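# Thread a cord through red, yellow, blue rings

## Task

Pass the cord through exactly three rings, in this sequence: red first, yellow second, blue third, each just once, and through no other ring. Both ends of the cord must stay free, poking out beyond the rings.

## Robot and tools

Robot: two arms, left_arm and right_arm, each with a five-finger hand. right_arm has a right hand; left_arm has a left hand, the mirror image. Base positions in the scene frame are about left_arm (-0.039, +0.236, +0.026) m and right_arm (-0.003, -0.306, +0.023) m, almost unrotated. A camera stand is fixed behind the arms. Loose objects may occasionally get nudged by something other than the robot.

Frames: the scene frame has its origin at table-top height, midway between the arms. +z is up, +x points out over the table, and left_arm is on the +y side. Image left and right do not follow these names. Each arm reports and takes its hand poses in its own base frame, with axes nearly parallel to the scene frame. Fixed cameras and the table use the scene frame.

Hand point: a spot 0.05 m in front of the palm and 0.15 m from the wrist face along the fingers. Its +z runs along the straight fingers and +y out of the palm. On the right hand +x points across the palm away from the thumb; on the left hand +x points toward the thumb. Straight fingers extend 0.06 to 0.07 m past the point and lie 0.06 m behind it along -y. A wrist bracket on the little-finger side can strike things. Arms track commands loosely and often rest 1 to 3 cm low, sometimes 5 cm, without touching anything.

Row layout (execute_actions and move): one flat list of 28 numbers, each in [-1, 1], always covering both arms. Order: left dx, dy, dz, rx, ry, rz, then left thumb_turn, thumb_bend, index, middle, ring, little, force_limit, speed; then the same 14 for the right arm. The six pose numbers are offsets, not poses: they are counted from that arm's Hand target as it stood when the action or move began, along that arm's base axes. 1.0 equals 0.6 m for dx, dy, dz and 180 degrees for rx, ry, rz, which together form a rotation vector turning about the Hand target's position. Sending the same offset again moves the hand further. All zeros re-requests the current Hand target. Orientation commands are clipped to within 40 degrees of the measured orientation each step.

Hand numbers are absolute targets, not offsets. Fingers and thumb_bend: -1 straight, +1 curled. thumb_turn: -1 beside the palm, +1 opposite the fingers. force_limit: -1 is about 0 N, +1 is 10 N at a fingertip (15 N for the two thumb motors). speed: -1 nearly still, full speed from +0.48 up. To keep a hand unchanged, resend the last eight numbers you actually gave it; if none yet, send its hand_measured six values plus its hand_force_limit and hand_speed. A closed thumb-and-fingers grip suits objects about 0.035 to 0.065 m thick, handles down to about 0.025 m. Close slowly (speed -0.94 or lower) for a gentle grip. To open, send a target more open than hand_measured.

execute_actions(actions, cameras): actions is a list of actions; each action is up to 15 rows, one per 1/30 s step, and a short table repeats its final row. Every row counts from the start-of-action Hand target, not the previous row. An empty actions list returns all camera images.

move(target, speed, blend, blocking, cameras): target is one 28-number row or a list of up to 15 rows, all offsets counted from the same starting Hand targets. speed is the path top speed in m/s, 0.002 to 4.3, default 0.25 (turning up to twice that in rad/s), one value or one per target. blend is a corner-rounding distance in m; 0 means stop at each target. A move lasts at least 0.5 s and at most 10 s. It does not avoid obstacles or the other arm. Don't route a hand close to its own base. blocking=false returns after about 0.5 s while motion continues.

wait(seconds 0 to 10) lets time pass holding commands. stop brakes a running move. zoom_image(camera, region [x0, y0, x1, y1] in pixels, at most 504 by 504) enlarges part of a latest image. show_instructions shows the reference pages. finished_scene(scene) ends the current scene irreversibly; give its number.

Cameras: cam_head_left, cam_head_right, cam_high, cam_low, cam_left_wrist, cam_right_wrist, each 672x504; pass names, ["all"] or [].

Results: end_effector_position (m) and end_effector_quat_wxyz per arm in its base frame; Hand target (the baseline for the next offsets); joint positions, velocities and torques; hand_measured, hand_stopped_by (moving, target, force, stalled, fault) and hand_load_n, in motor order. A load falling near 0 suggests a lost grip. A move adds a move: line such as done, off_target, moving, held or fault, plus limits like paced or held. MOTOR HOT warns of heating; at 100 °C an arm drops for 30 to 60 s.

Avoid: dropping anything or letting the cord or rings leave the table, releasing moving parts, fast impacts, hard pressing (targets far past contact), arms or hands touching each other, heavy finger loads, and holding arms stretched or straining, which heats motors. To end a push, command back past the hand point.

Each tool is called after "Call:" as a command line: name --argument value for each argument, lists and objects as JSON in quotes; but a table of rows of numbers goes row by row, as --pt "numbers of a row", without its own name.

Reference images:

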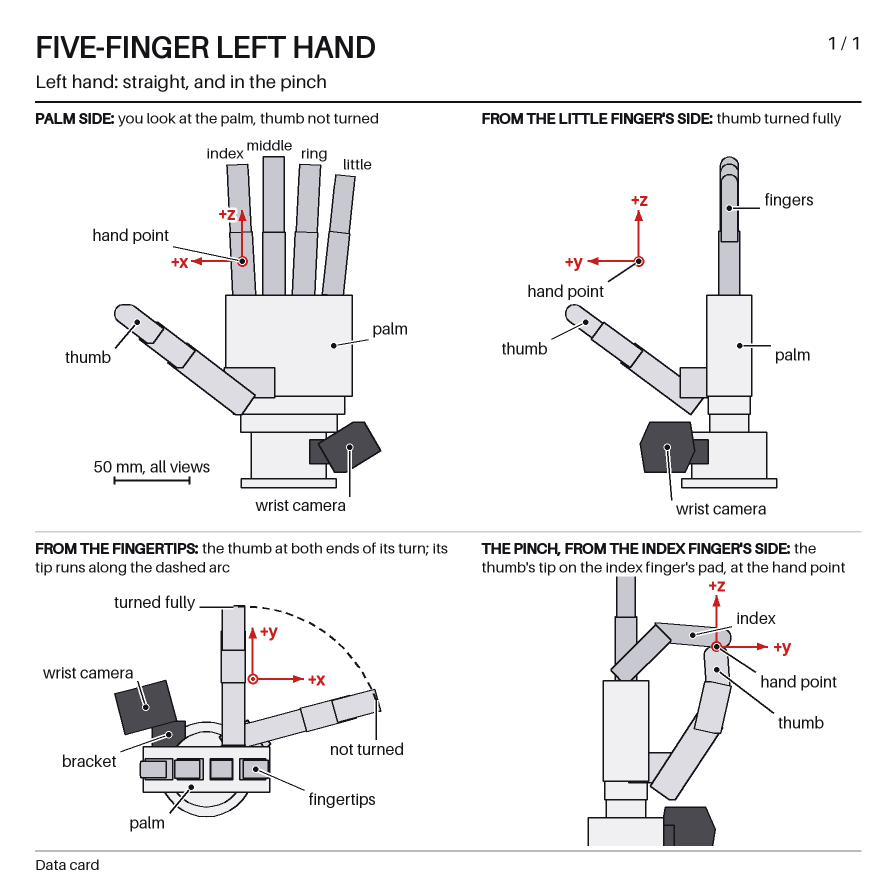

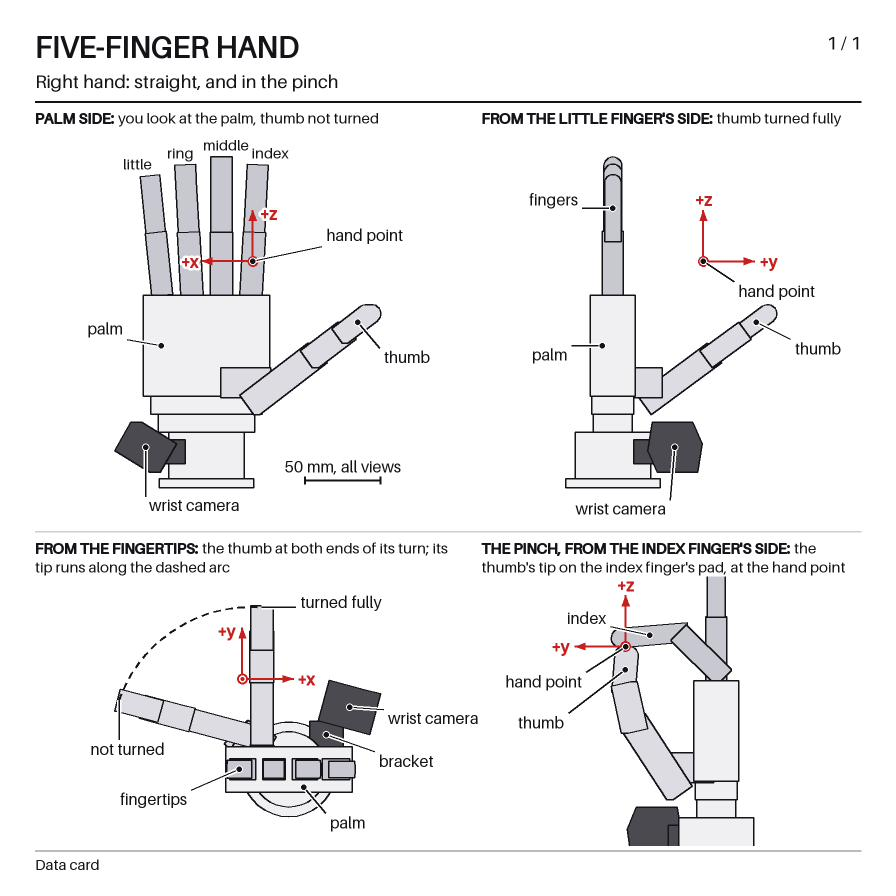

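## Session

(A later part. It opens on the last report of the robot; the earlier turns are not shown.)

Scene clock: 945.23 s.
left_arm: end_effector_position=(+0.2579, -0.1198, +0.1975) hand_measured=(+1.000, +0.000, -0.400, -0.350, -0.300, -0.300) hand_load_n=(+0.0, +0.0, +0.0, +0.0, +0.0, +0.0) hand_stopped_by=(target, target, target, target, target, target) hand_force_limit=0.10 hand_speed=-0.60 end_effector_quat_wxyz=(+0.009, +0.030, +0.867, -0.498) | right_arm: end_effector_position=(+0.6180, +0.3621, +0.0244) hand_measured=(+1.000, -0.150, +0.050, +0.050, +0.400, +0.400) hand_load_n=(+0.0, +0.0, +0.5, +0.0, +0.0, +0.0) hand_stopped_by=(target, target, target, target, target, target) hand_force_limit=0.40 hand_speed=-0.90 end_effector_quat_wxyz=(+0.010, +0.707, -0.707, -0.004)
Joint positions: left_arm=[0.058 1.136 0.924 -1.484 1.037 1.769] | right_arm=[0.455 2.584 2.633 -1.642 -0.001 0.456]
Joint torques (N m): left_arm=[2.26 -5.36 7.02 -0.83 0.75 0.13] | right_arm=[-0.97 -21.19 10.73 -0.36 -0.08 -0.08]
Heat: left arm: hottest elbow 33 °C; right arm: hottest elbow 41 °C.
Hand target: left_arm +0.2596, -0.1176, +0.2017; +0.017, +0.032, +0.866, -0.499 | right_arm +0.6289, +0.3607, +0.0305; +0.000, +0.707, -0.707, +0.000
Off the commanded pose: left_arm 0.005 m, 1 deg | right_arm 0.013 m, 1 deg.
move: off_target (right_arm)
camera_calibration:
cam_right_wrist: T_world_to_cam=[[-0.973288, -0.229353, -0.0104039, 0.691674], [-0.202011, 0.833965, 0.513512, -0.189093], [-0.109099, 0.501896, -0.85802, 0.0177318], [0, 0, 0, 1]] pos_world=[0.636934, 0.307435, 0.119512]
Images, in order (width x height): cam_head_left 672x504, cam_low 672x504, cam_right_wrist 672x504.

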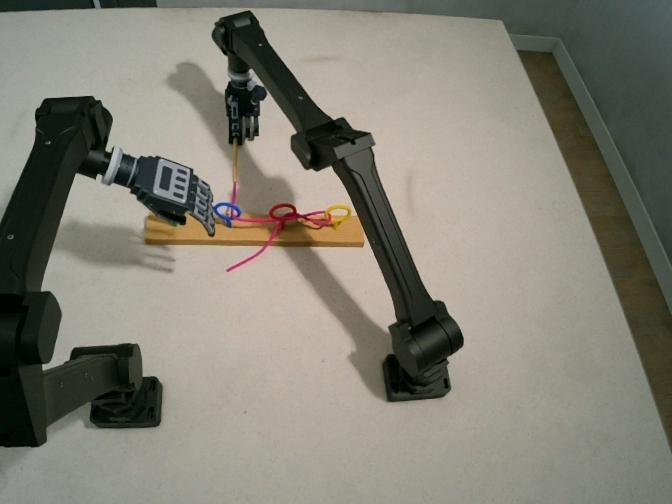

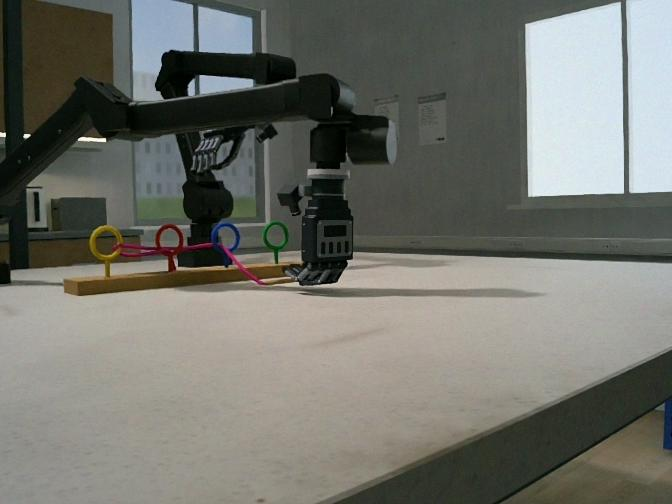

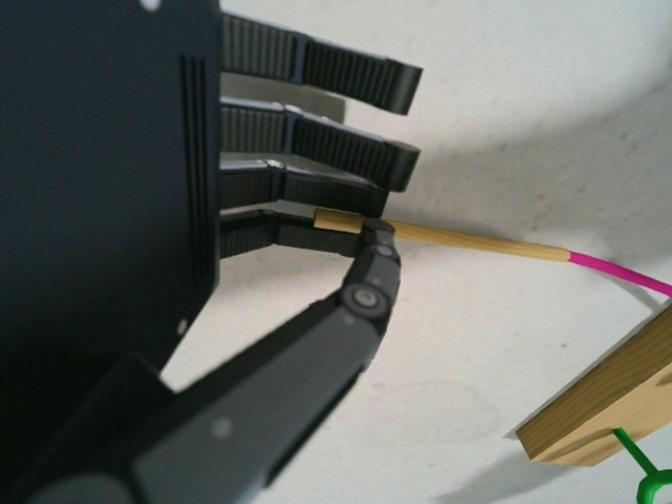

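Call:
move --target '[0,0,0,0,0,0, 1,0,-0.4,-0.35,-0.3,-0.3,0.1,-0.6, 0.0,0,0.0,0,0,0, 1.0,-0.8,0.0,0.0,0.4,0.4,0.4,-0.8]' --speed 0.05 --cameras '["cam_right_wrist","cam_low","cam_head_left"]'

Call:
zoom_image --camera "cam_low" --region '[180, 200, 340, 300]'

Call:
zoom_image --camera "cam_head_left" --region '[200, 130, 380, 290]'

Scene clock: 952.07 s.
left_arm: end_effector_position=(+0.2579, -0.1198, +0.1975) hand_measured=(+1.000, +0.000, -0.400, -0.350, -0.300, -0.300) hand_load_n=(+0.0, +0.0, +0.0, +0.0, +0.0, +0.0) hand_stopped_by=(target, target, target, target, target, target) hand_force_limit=0.10 hand_speed=-0.60 end_effector_quat_wxyz=(+0.009, +0.030, +0.867, -0.498) | right_arm: end_effector_position=(+0.6185, +0.3623, +0.0255) hand_measured=(+1.000, -0.800, +0.000, +0.000, +0.400, +0.400) hand_load_n=(+0.0, +0.0, +0.0, -0.5, +0.5, +0.0) hand_stopped_by=(target, target, target, target, target, target) hand_force_limit=0.40 hand_speed=-0.80 end_effector_quat_wxyz=(+0.011, +0.707, -0.707, -0.004)
Joint positions: left_arm=[0.058 1.136 0.924 -1.484 1.037 1.769] | right_arm=[0.455 2.591 2.648 -1.651 -0.001 0.455]
Joint torques (N m): left_arm=[2.37 -5.42 7.01 -0.81 0.75 0.12] | right_arm=[-0.67 -21.48 10.71 -0.42 -0.05 -0.09]
Heat: left arm: hottest elbow 32 °C; right arm: hottest elbow 42 °C.
Hand target: left_arm +0.2596, -0.1176, +0.2017; +0.017, +0.032, +0.866, -0.499 | right_arm +0.6289, +0.3608, +0.0305; +0.000, +0.707, -0.707, +0.000
Off the commanded pose: left_arm 0.005 m, 1 deg | right_arm 0.012 m, 1 deg.
move: off_target (right_arm)
camera_calibration:
cam_right_wrist: T_world_to_cam=[[-0.97311, -0.230124, -0.0100288, 0.692415], [-0.202493, 0.833891, 0.513442, -0.189397], [-0.109793, 0.501666, -0.858066, 0.0190229], [0, 0, 0, 1]] pos_world=[0.637532, 0.307735, 0.120511]
Images, in order (width x height): cam_head_left 672x504, cam_low 672x504, cam_right_wrist 672x504.

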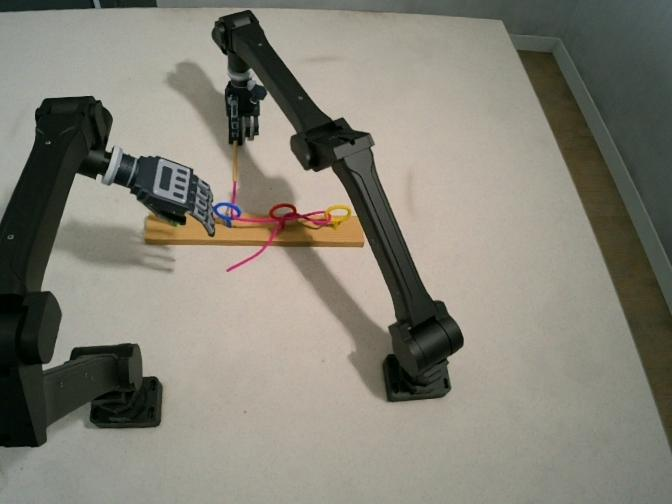

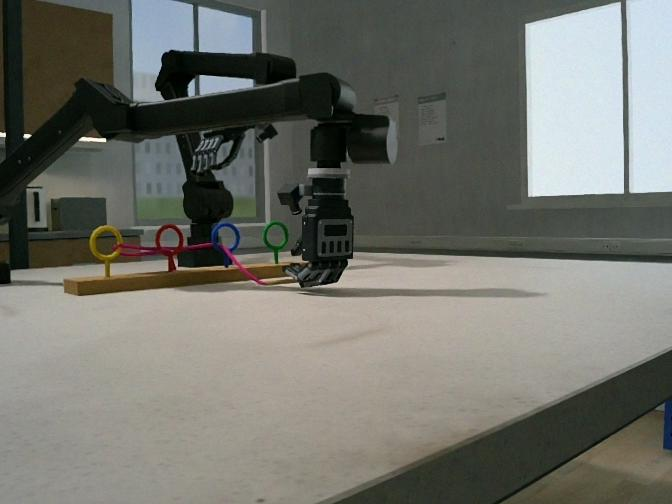

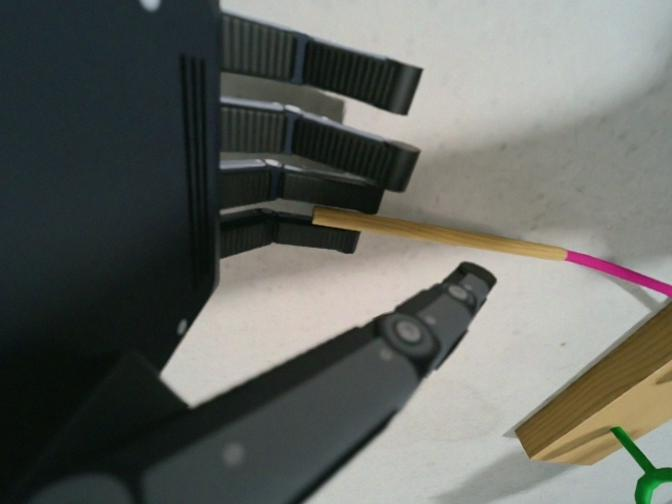

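Scaled by 3.150 from the camera's 672x504 image, which has a finer 960x720 frame.

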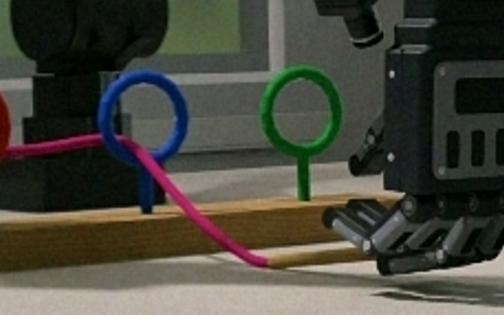

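Scaled by 2.800 from the camera's 672x504 image, which has a finer 960x720 frame.

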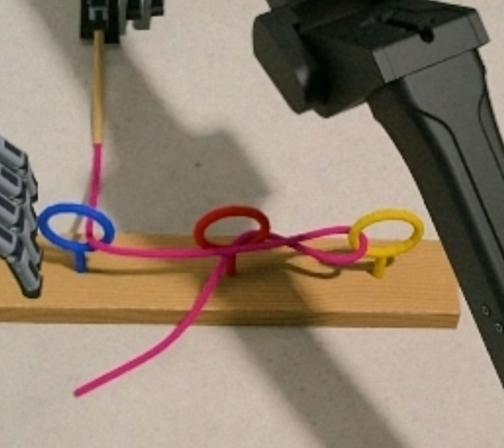

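Call:
move --target '[0,0,0,0,0,0, 1,0,-0.4,-0.35,-0.3,-0.3,0.1,-0.6, 0.07,0,-0.005,0,0,0, 1.0,-0.8,0.0,0.0,0.4,0.4,0.4,-0.8]' --speed 0.1 --cameras '["cam_right_wrist","cam_low","cam_head_left"]'

Call:
zoom_image --camera "cam_head_left" --region '[200, 130, 380, 290]'

Scene clock: 955.13 s.
left_arm: end_effector_position=(+0.2579, -0.1198, +0.1975) hand_measured=(+1.000, +0.000, -0.400, -0.350, -0.300, -0.300) hand_load_n=(+0.0, +0.0, +0.0, +0.0, +0.0, +0.0) hand_stopped_by=(target, target, target, target, target, target) hand_force_limit=0.10 hand_speed=-0.60 end_effector_quat_wxyz=(+0.009, +0.030, +0.867, -0.498) | right_arm: end_effector_position=(+0.6567, +0.3604, +0.0233) hand_measured=(+1.000, -0.800, +0.000, +0.000, +0.400, +0.400) hand_load_n=(+0.0, +0.0, +0.0, +0.0, +0.0, +0.0) hand_stopped_by=(target, target, target, target, target, target) hand_force_limit=0.40 hand_speed=-0.80 end_effector_quat_wxyz=(-0.032, +0.699, -0.714, +0.008)
Joint positions: left_arm=[0.058 1.136 0.924 -1.484 1.037 1.769] | right_arm=[0.429 2.708 2.879 -1.677 -0.006 0.45]
Joint torques (N m): left_arm=[2.32 -5.42 7.02 -0.83 0.75 0.13] | right_arm=[-1.08 -22.36 10.73 0.42 -0.01 -0.04]
Heat: left arm: hottest elbow 32 °C; right arm: hottest elbow 43 °C.
Hand target: left_arm +0.2596, -0.1176, +0.2017; +0.017, +0.032, +0.866, -0.499 | right_arm +0.6709, +0.3608, +0.0276; +0.000, +0.707, -0.707, +0.000
Off the commanded pose: left_arm 0.005 m, 1 deg | right_arm 0.015 m, 4 deg.
elbow stopped short (right arm): the move would have taken joint 3 (elbow) straighter than the controller allows.
move: off_target (right_arm)
camera_calibration:
cam_right_wrist: T_world_to_cam=[[-0.973709, -0.207198, -0.0946564, 0.72329], [-0.225389, 0.81607, 0.532193, -0.157872], [-0.033023, 0.539536, -0.841315, -0.042157], [0, 0, 0, 1]] pos_world=[0.667299, 0.301444, 0.117015]
Images, in order (width x height): cam_head_left 672x504, cam_low 672x504, cam_right_wrist 672x504.

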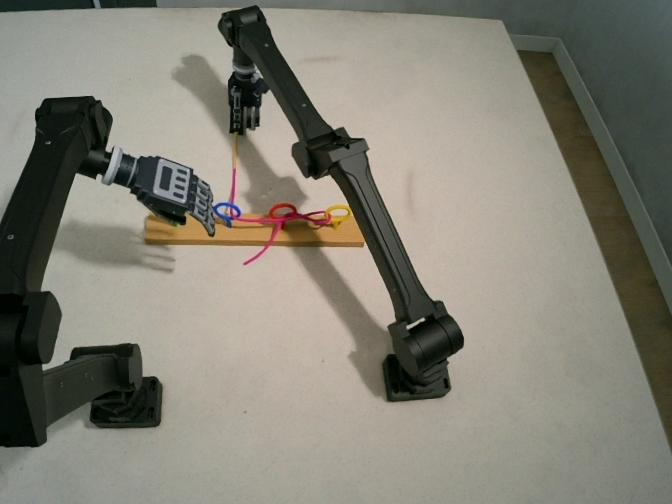

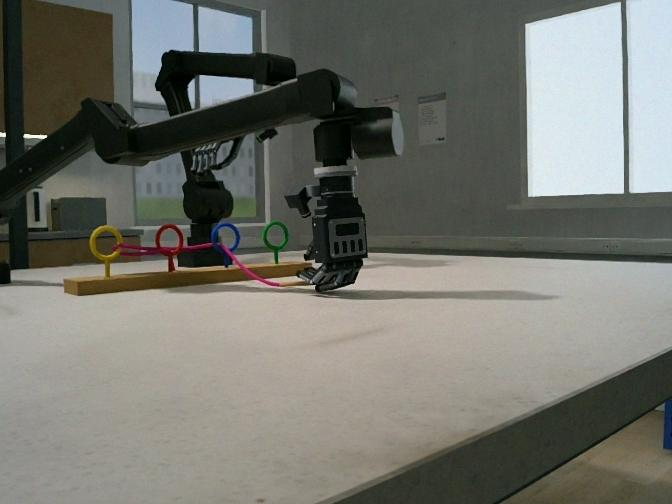

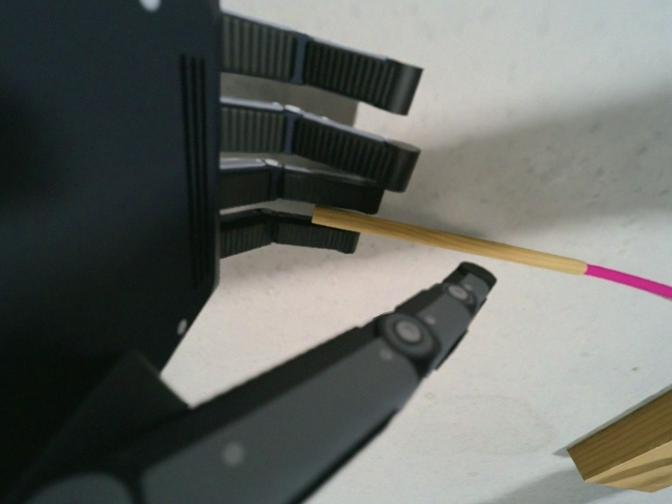

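Scaled by 2.800 from the camera's 672x504 image, which has a finer 960x720 frame.

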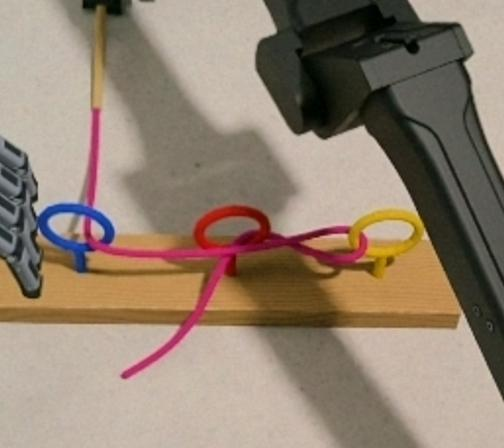

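Call:
move --target '[0,0,0,0,0,0, 1,0,-0.4,-0.35,-0.3,-0.3,0.1,-0.6, -0.12,0,0.03,0,0,0, 1.0,-0.8,0.0,0.0,0.4,0.4,0.4,-0.8]' --speed 0.08 --cameras '["cam_right_wrist","cam_low","cam_head_left"]'

Call:
zoom_image --camera "cam_right_wrist" --region '[200, 120, 440, 320]'

Call:
zoom_image --camera "cam_low" --region '[200, 220, 360, 310]'

Scene clock: 962.80 s.
left_arm: end_effector_position=(+0.2579, -0.1198, +0.1975) hand_measured=(+1.000, +0.000, -0.400, -0.350, -0.300, -0.300) hand_load_n=(+0.0, +0.0, +0.0, +0.0, -0.5, +0.0) hand_stopped_by=(target, target, target, target, target, target) hand_force_limit=0.10 hand_speed=-0.60 end_effector_quat_wxyz=(+0.009, +0.030, +0.867, -0.498) | right_arm: end_effector_position=(+0.5973, +0.3574, +0.0364) hand_measured=(+1.000, -0.800, +0.000, +0.000, +0.400, +0.400) hand_load_n=(+0.0, +0.0, +0.0, +0.5, +0.0, +0.0) hand_stopped_by=(target, target, target, target, target, target) hand_force_limit=0.40 hand_speed=-0.80 end_effector_quat_wxyz=(+0.010, +0.709, -0.705, -0.005)
Joint positions: left_arm=[0.058 1.136 0.924 -1.484 1.037 1.769] | right_arm=[0.461 2.459 2.425 -1.559 -0.003 0.456]
Joint torques (N m): left_arm=[2.37 -5.42 7.01 -0.81 0.76 0.12] | right_arm=[0.15 -23.71 6.58 0.17 0.02 0.05]
Heat: left arm: hottest elbow 32 °C; right arm: hottest elbow 43 °C.
Hand target: left_arm +0.2596, -0.1176, +0.2017; +0.017, +0.032, +0.866, -0.499 | right_arm +0.5989, +0.3608, +0.0455; +0.000, +0.707, -0.707, +0.000
Off the commanded pose: left_arm 0.005 m, 1 deg | right_arm 0.010 m, 1 deg.
move: done
camera_calibration:
cam_right_wrist: T_world_to_cam=[[-0.971785, -0.235641, -0.0103063, 0.672011], [-0.207086, 0.831478, 0.515519, -0.191701], [-0.112908, 0.503108, -0.856816, 0.029837], [0, 0, 0, 1]] pos_world=[0.616721, 0.302737, 0.131316]
Images, in order (width x height): cam_head_left 672x504, cam_low 672x504, cam_right_wrist 672x504.

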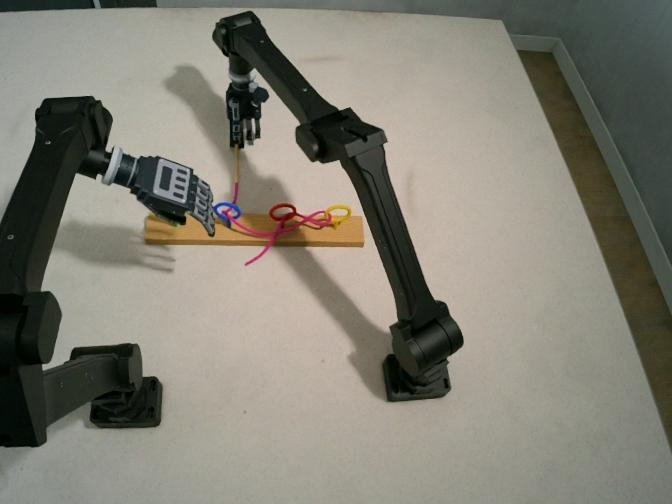

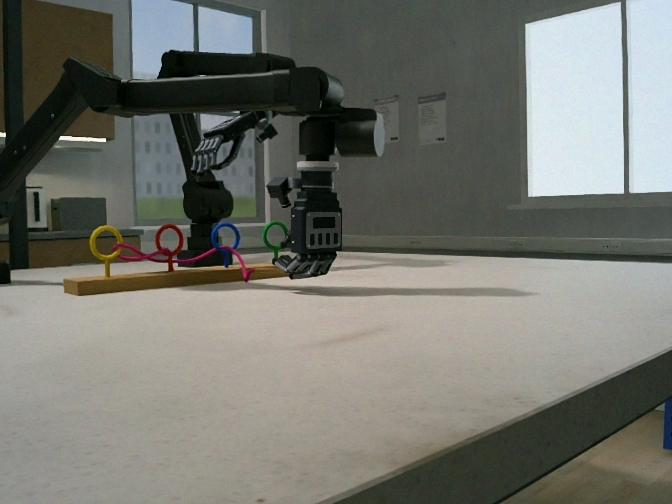

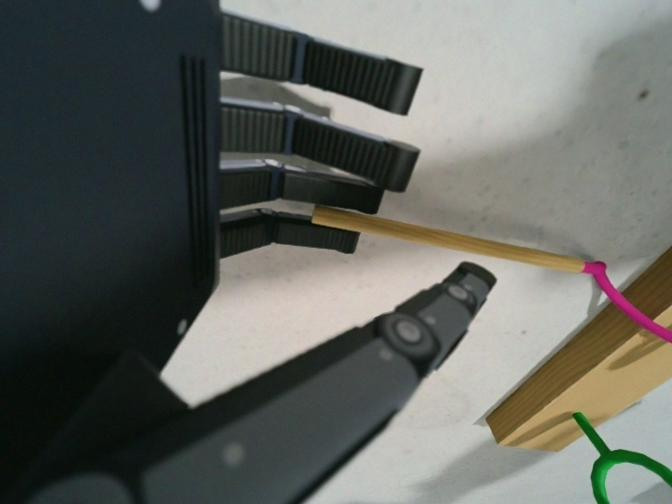

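Scaled by 2.100 from the camera's 672x504 image, which has a finer 960x720 frame.

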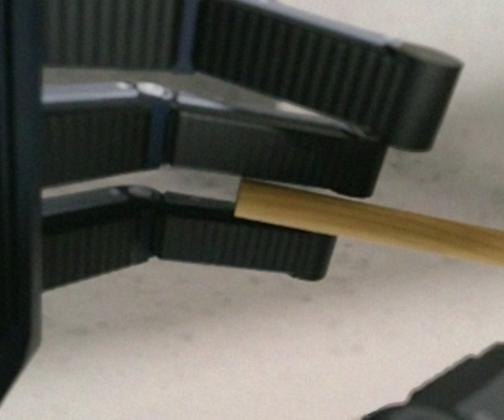

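Scaled by 3.150 from the camera's 672x504 image, which has a finer 960x720 frame.

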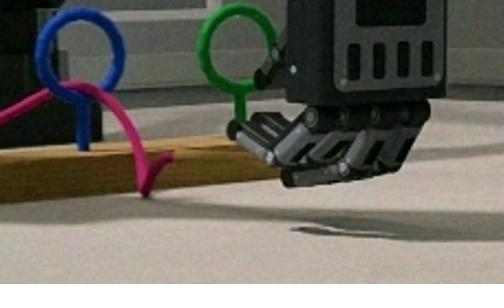

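Call:
move --pt "0 0 0 0 0 0 1 0 -0.4 -0.35 -0.3 -0.3 0.1 -0.6 0 0 0.015 0 0 0 1.0 -0.8 0.0 0.0 0.4 0.4 0.4 -0.8" --pt "0 0 0 0 0 0 1 0 -0.4 -0.35 -0.3 -0.3 0.1 -0.6 0 0 0.018 0 0 0 1.0 -0.8 -0.3 0.0 0.4 0.4 0.4 -0.7" --speed 0.08 --cameras '["cam_right_wrist","cam_low","cam_head_left"]'

Call:
zoom_image --camera "cam_right_wrist" --region '[200, 120, 440, 320]'

Call:
zoom_image --camera "cam_low" --region '[200, 220, 360, 310]'

Scene clock: 966.37 s.
left_arm: end_effector_position=(+0.2579, -0.1198, +0.1975) hand_measured=(+1.000, +0.000, -0.400, -0.350, -0.300, -0.300) hand_load_n=(+0.0, +0.0, -0.5, +0.0, -0.5, +0.0) hand_stopped_by=(target, target, target, target, target, target) hand_force_limit=0.10 hand_speed=-0.60 end_effector_quat_wxyz=(+0.009, +0.030, +0.867, -0.498) | right_arm: end_effector_position=(+0.5954, +0.3564, +0.0381) hand_measured=(+1.000, -0.800, -0.300, +0.000, +0.400, +0.400) hand_load_n=(+0.0, +0.0, +0.0, +0.0, +0.0, +0.0) hand_stopped_by=(target, target, target, target, target, target) hand_force_limit=0.40 hand_speed=-0.70 end_effector_quat_wxyz=(+0.013, +0.709, -0.705, -0.006)
Joint positions: left_arm=[0.058 1.136 0.924 -1.484 1.037 1.769] | right_arm=[0.461 2.457 2.425 -1.567 -0.003 0.456]
Joint torques (N m): left_arm=[2.37 -5.36 7.02 -0.83 0.74 0.12] | right_arm=[0.09 -23.12 8.25 -0.4 0 0.05]
Heat: left arm: hottest elbow 32 °C; right arm: hottest elbow 43 °C.
Hand target: left_arm +0.2596, -0.1176, +0.2017; +0.017, +0.032, +0.866, -0.499 | right_arm +0.5988, +0.3608, +0.0562; +0.000, +0.708, -0.707, +0.000
Off the commanded pose: left_arm 0.005 m, 1 deg | right_arm 0.019 m, 2 deg.
move: off_target (right_arm); target 2's new numbers were sent with right_arm's hand 0.020 m and 2 deg from that target
camera_calibration:
cam_right_wrist: T_world_to_cam=[[-0.971915, -0.235305, -0.0036241, 0.669591], [-0.203666, 0.833319, 0.513907, -0.194777], [-0.117905, 0.500212, -0.857838, 0.0356524], [0, 0, 0, 1]] pos_world=[0.615319, 0.302036, 0.133108]
Images, in order (width x height): cam_head_left 672x504, cam_low 672x504, cam_right_wrist 672x504.

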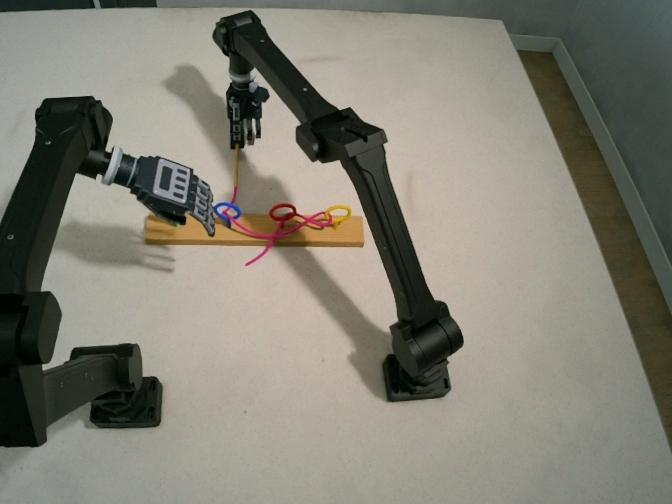

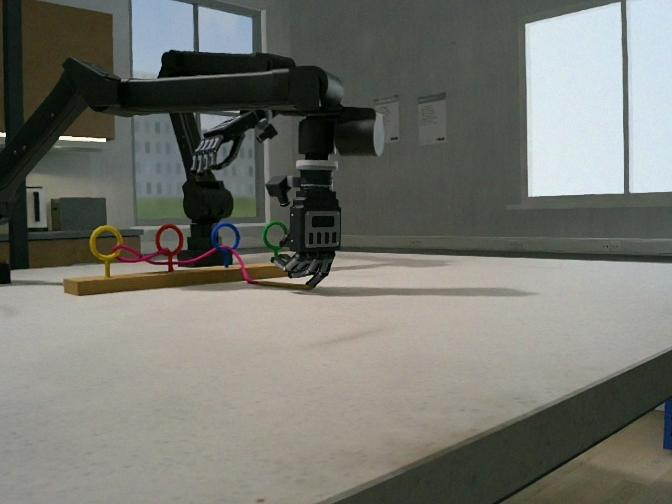

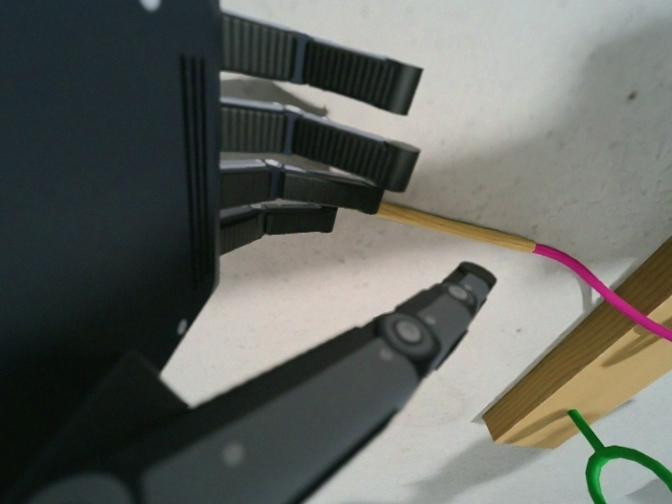

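Scaled by 2.100 from the camera's 672x504 image, which has a finer 960x720 frame.

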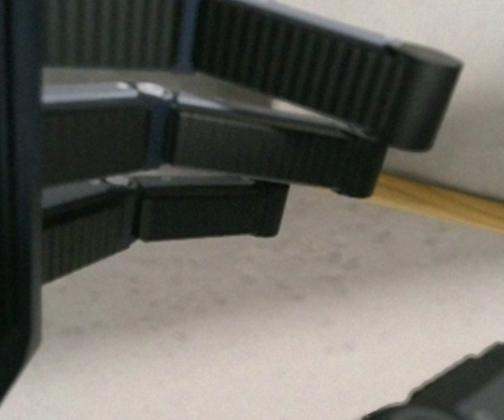

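Scaled by 3.150 from the camera's 672x504 image, which has a finer 960x720 frame.

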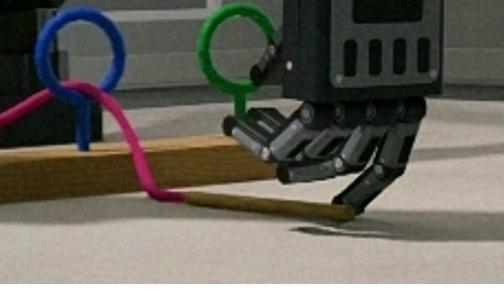

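Call:
move --target '[0,0,0,0,0,0, 1,0,-0.4,-0.35,-0.3,-0.3,0.1,-0.6, 0,0,0.17,0,0,0, 1.0,-0.8,-0.3,0.0,0.4,0.4,0.4,-0.7]' --speed 0.08 --cameras '["cam_right_wrist","cam_low","cam_head_left"]'

Call:
zoom_image --camera "cam_low" --region '[60, 205, 360, 310]'

Call:
zoom_image --camera "cam_head_left" --region '[200, 130, 380, 290]'

Scene clock: 969.53 s.
left_arm: end_effector_position=(+0.2579, -0.1198, +0.1975) hand_measured=(+1.000, +0.000, -0.400, -0.350, -0.300, -0.300) hand_load_n=(+0.0, +0.0, +0.0, +0.0, +0.0, +0.0) hand_stopped_by=(target, target, target, target, target, target) hand_force_limit=0.10 hand_speed=-0.60 end_effector_quat_wxyz=(+0.009, +0.030, +0.867, -0.498) | right_arm: end_effector_position=(+0.5913, +0.3548, +0.1324) hand_measured=(+1.000, -0.800, -0.300, +0.000, +0.400, +0.400) hand_load_n=(+0.0, -0.5, +0.0, +0.0, +0.0, +0.0) hand_stopped_by=(target, target, target, target, target, target) hand_force_limit=0.40 hand_speed=-0.70 end_effector_quat_wxyz=(-0.015, +0.706, -0.708, +0.004)
Joint positions: left_arm=[0.058 1.136 0.924 -1.484 1.037 1.769] | right_arm=[0.461 2.374 2.524 -1.69 -0.003 0.464]
Joint torques (N m): left_arm=[2.43 -5.36 7.04 -0.81 0.75 0.12] | right_arm=[-0.56 -22.36 10.63 -0.36 -0.27 0.09]
Heat: left arm: hottest elbow 32 °C; right arm: hottest elbow 43 °C.
Hand target: left_arm +0.2596, -0.1176, +0.2017; +0.017, +0.032, +0.866, -0.499 | right_arm +0.5988, +0.3608, +0.1584; +0.000, +0.707, -0.707, +0.000
Off the commanded pose: left_arm 0.005 m, 1 deg | right_arm 0.028 m, 2 deg.
joint sent to its limit (right arm) — joint 4 (wrist pitch), lower limit. The joint targets are off in orientation, not in position.
move: off_target (right_arm)
camera_calibration:
cam_right_wrist: T_world_to_cam=[[-0.972045, -0.226597, -0.0614928, 0.670239], [-0.224632, 0.821307, 0.5244, -0.227438], [-0.0683232, 0.523554, -0.849249, 0.0781732], [0, 0, 0, 1]] pos_world=[0.605754, 0.297743, 0.226872]
Images, in order (width x height): cam_head_left 672x504, cam_low 672x504, cam_right_wrist 672x504.

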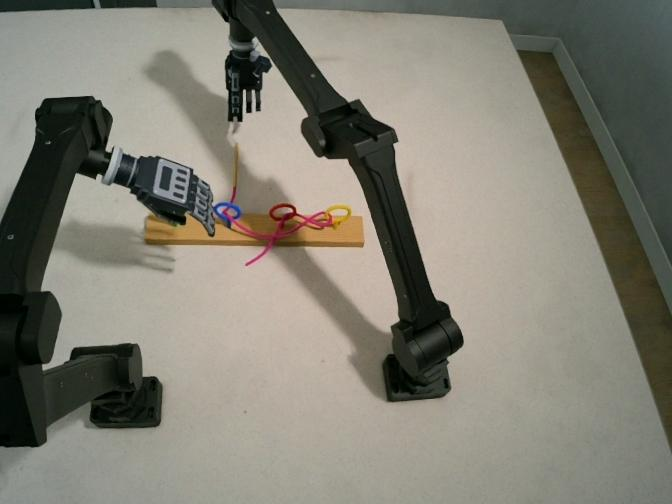

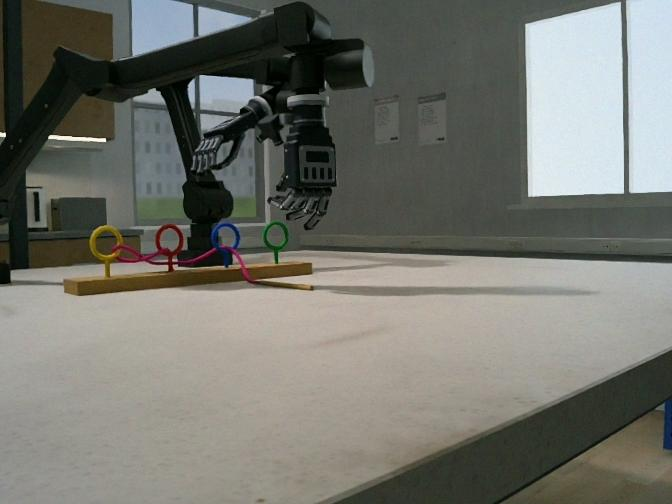

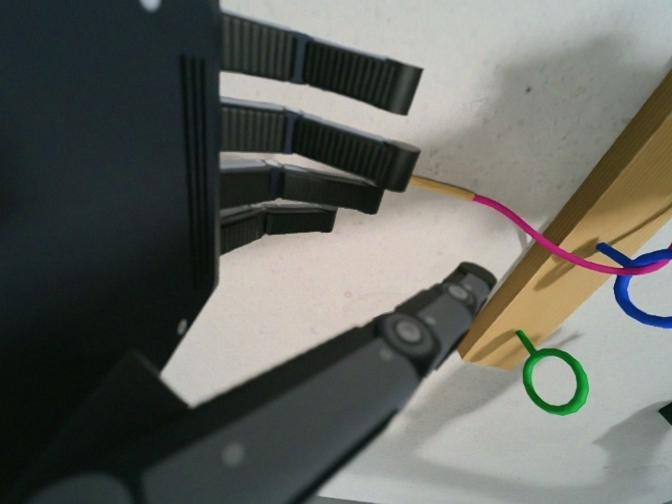

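Scaled by 1.680 from the camera's 672x504 image, which has a finer 960x720 frame.

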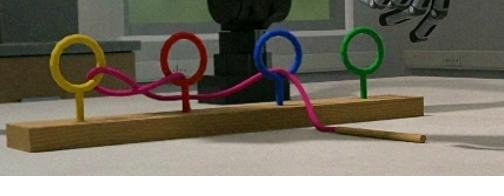

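Scaled by 2.800 from the camera's 672x504 image, which has a finer 960x720 frame.

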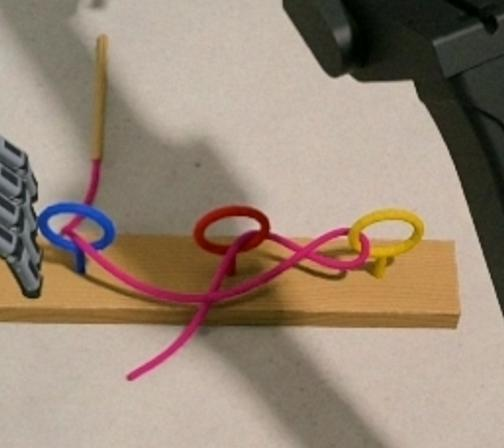

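Call:
move --target '[0,0,0,0,0,0,1,0,-0.4,-0.35,-0.3,-0.3,0.1,-0.6,0,0,0.12,0,0,0,1.0,-0.8,-0.3,0.0,0.4,0.4,0.4,-0.7]' --speed 0.15 --cameras '["cam_head_left","cam_low","cam_high"]'

Scene clock: 977.90 s.
left_arm: end_effector_position=(+0.2579, -0.1198, +0.1975) hand_measured=(+1.000, +0.000, -0.400, -0.350, -0.300, -0.300) hand_load_n=(+0.0, +0.0, +0.0, +0.0, +0.0, +0.0) hand_stopped_by=(target, target, target, target, target, target) hand_force_limit=0.10 hand_speed=-0.60 end_effector_quat_wxyz=(+0.009, +0.030, +0.867, -0.498) | right_arm: end_effector_position=(+0.5924, +0.3581, +0.2155) hand_measured=(+1.000, -0.800, -0.300, +0.000, +0.400, +0.400) hand_load_n=(+0.0, +0.0, +0.0, +0.0, +0.5, +0.0) hand_stopped_by=(target, target, target, target, target, target) hand_force_limit=0.40 hand_speed=-0.70 end_effector_quat_wxyz=(-0.082, +0.699, -0.710, +0.020)
Joint positions: left_arm=[0.058 1.136 0.924 -1.484 1.037 1.769] | right_arm=[0.461 2.269 2.559 -1.691 -0.013 0.478]
Joint torques (N m): left_arm=[2.37 -5.36 7.02 -0.84 0.75 0.12] | right_arm=[-0.44 -20.48 10.48 -0.03 -0.32 0.1]
Heat: left arm: hottest elbow 32 °C; right arm: hottest elbow 43 °C.
Hand target: left_arm +0.2596, -0.1176, +0.2017; +0.017, +0.032, +0.866, -0.499 | right_arm +0.5988, +0.3608, +0.2303; +0.000, +0.707, -0.707, +0.000
Off the commanded pose: left_arm 0.005 m, 1 deg | right_arm 0.016 m, 10 deg.
joint sent to its limit (right arm) — joint 4 (wrist pitch), lower limit. The joint targets are off in orientation, not in position.
move: off_target (right_arm)
Images, in order (width x height): cam_head_left 672x504, cam_high 672x504, cam_low 672x504.

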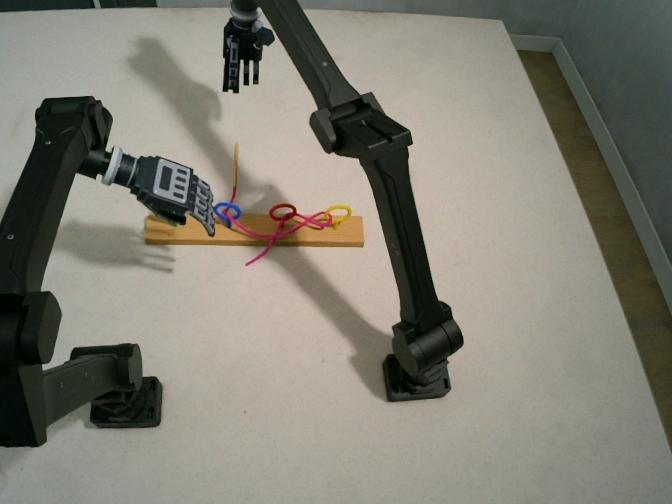

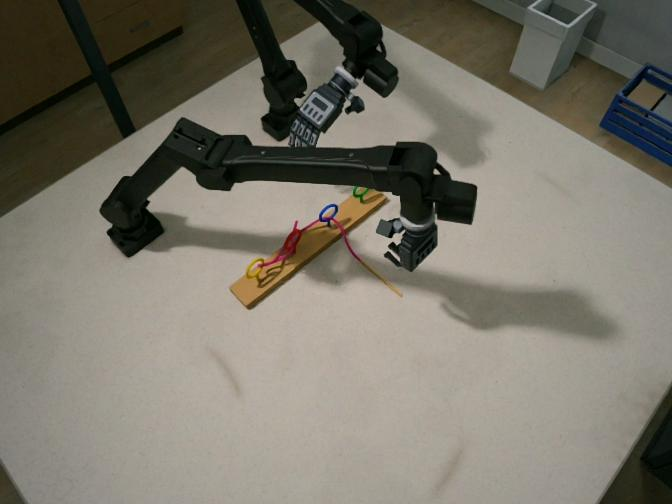

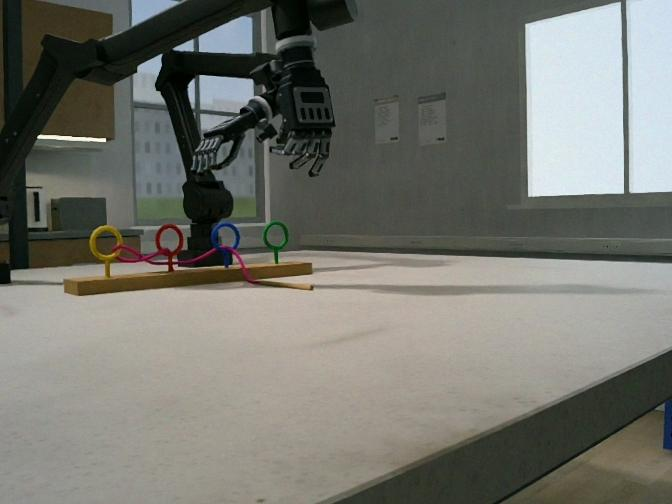

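Call:
zoom_image --camera "cam_head_left" --region '[200, 180, 370, 280]'

Call:
zoom_image --camera "cam_low" --region '[70, 210, 330, 310]'

Scaled by 2.965 from the camera's 672x504 image, which has a finer 960x720 frame.

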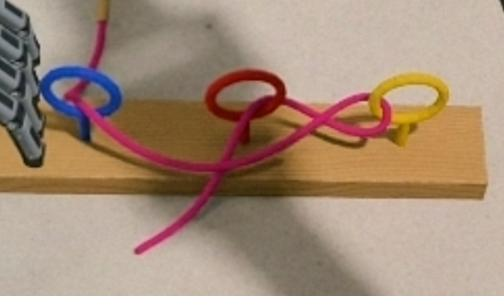

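Scaled by 1.938 from the camera's 672x504 image, which has a finer 960x720 frame.

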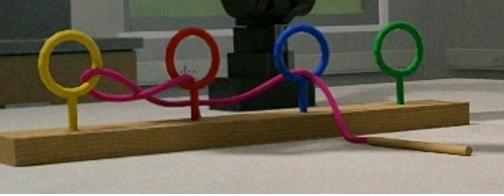

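Call:
zoom_image --camera "cam_head_left" --region '[305, 195, 365, 240]'

Call:
zoom_image --camera "cam_low" --region '[80, 215, 200, 295]'

Scaled by 8.400 from the camera's 672x504 image, which has a finer 960x720 frame.

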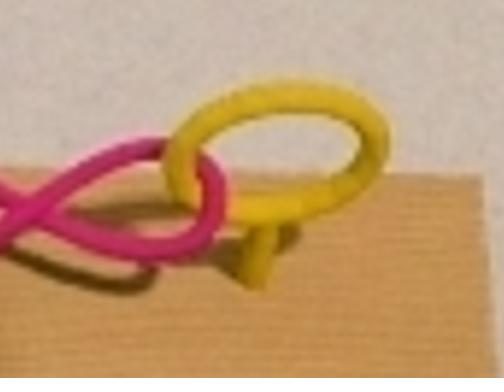

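Scaled by 4.200 from the camera's 672x504 image, which has a finer 960x720 frame.

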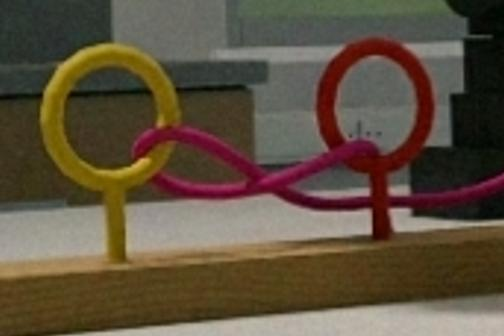

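Call:
finished_scene --scene 1

The scene is finished: the task was done.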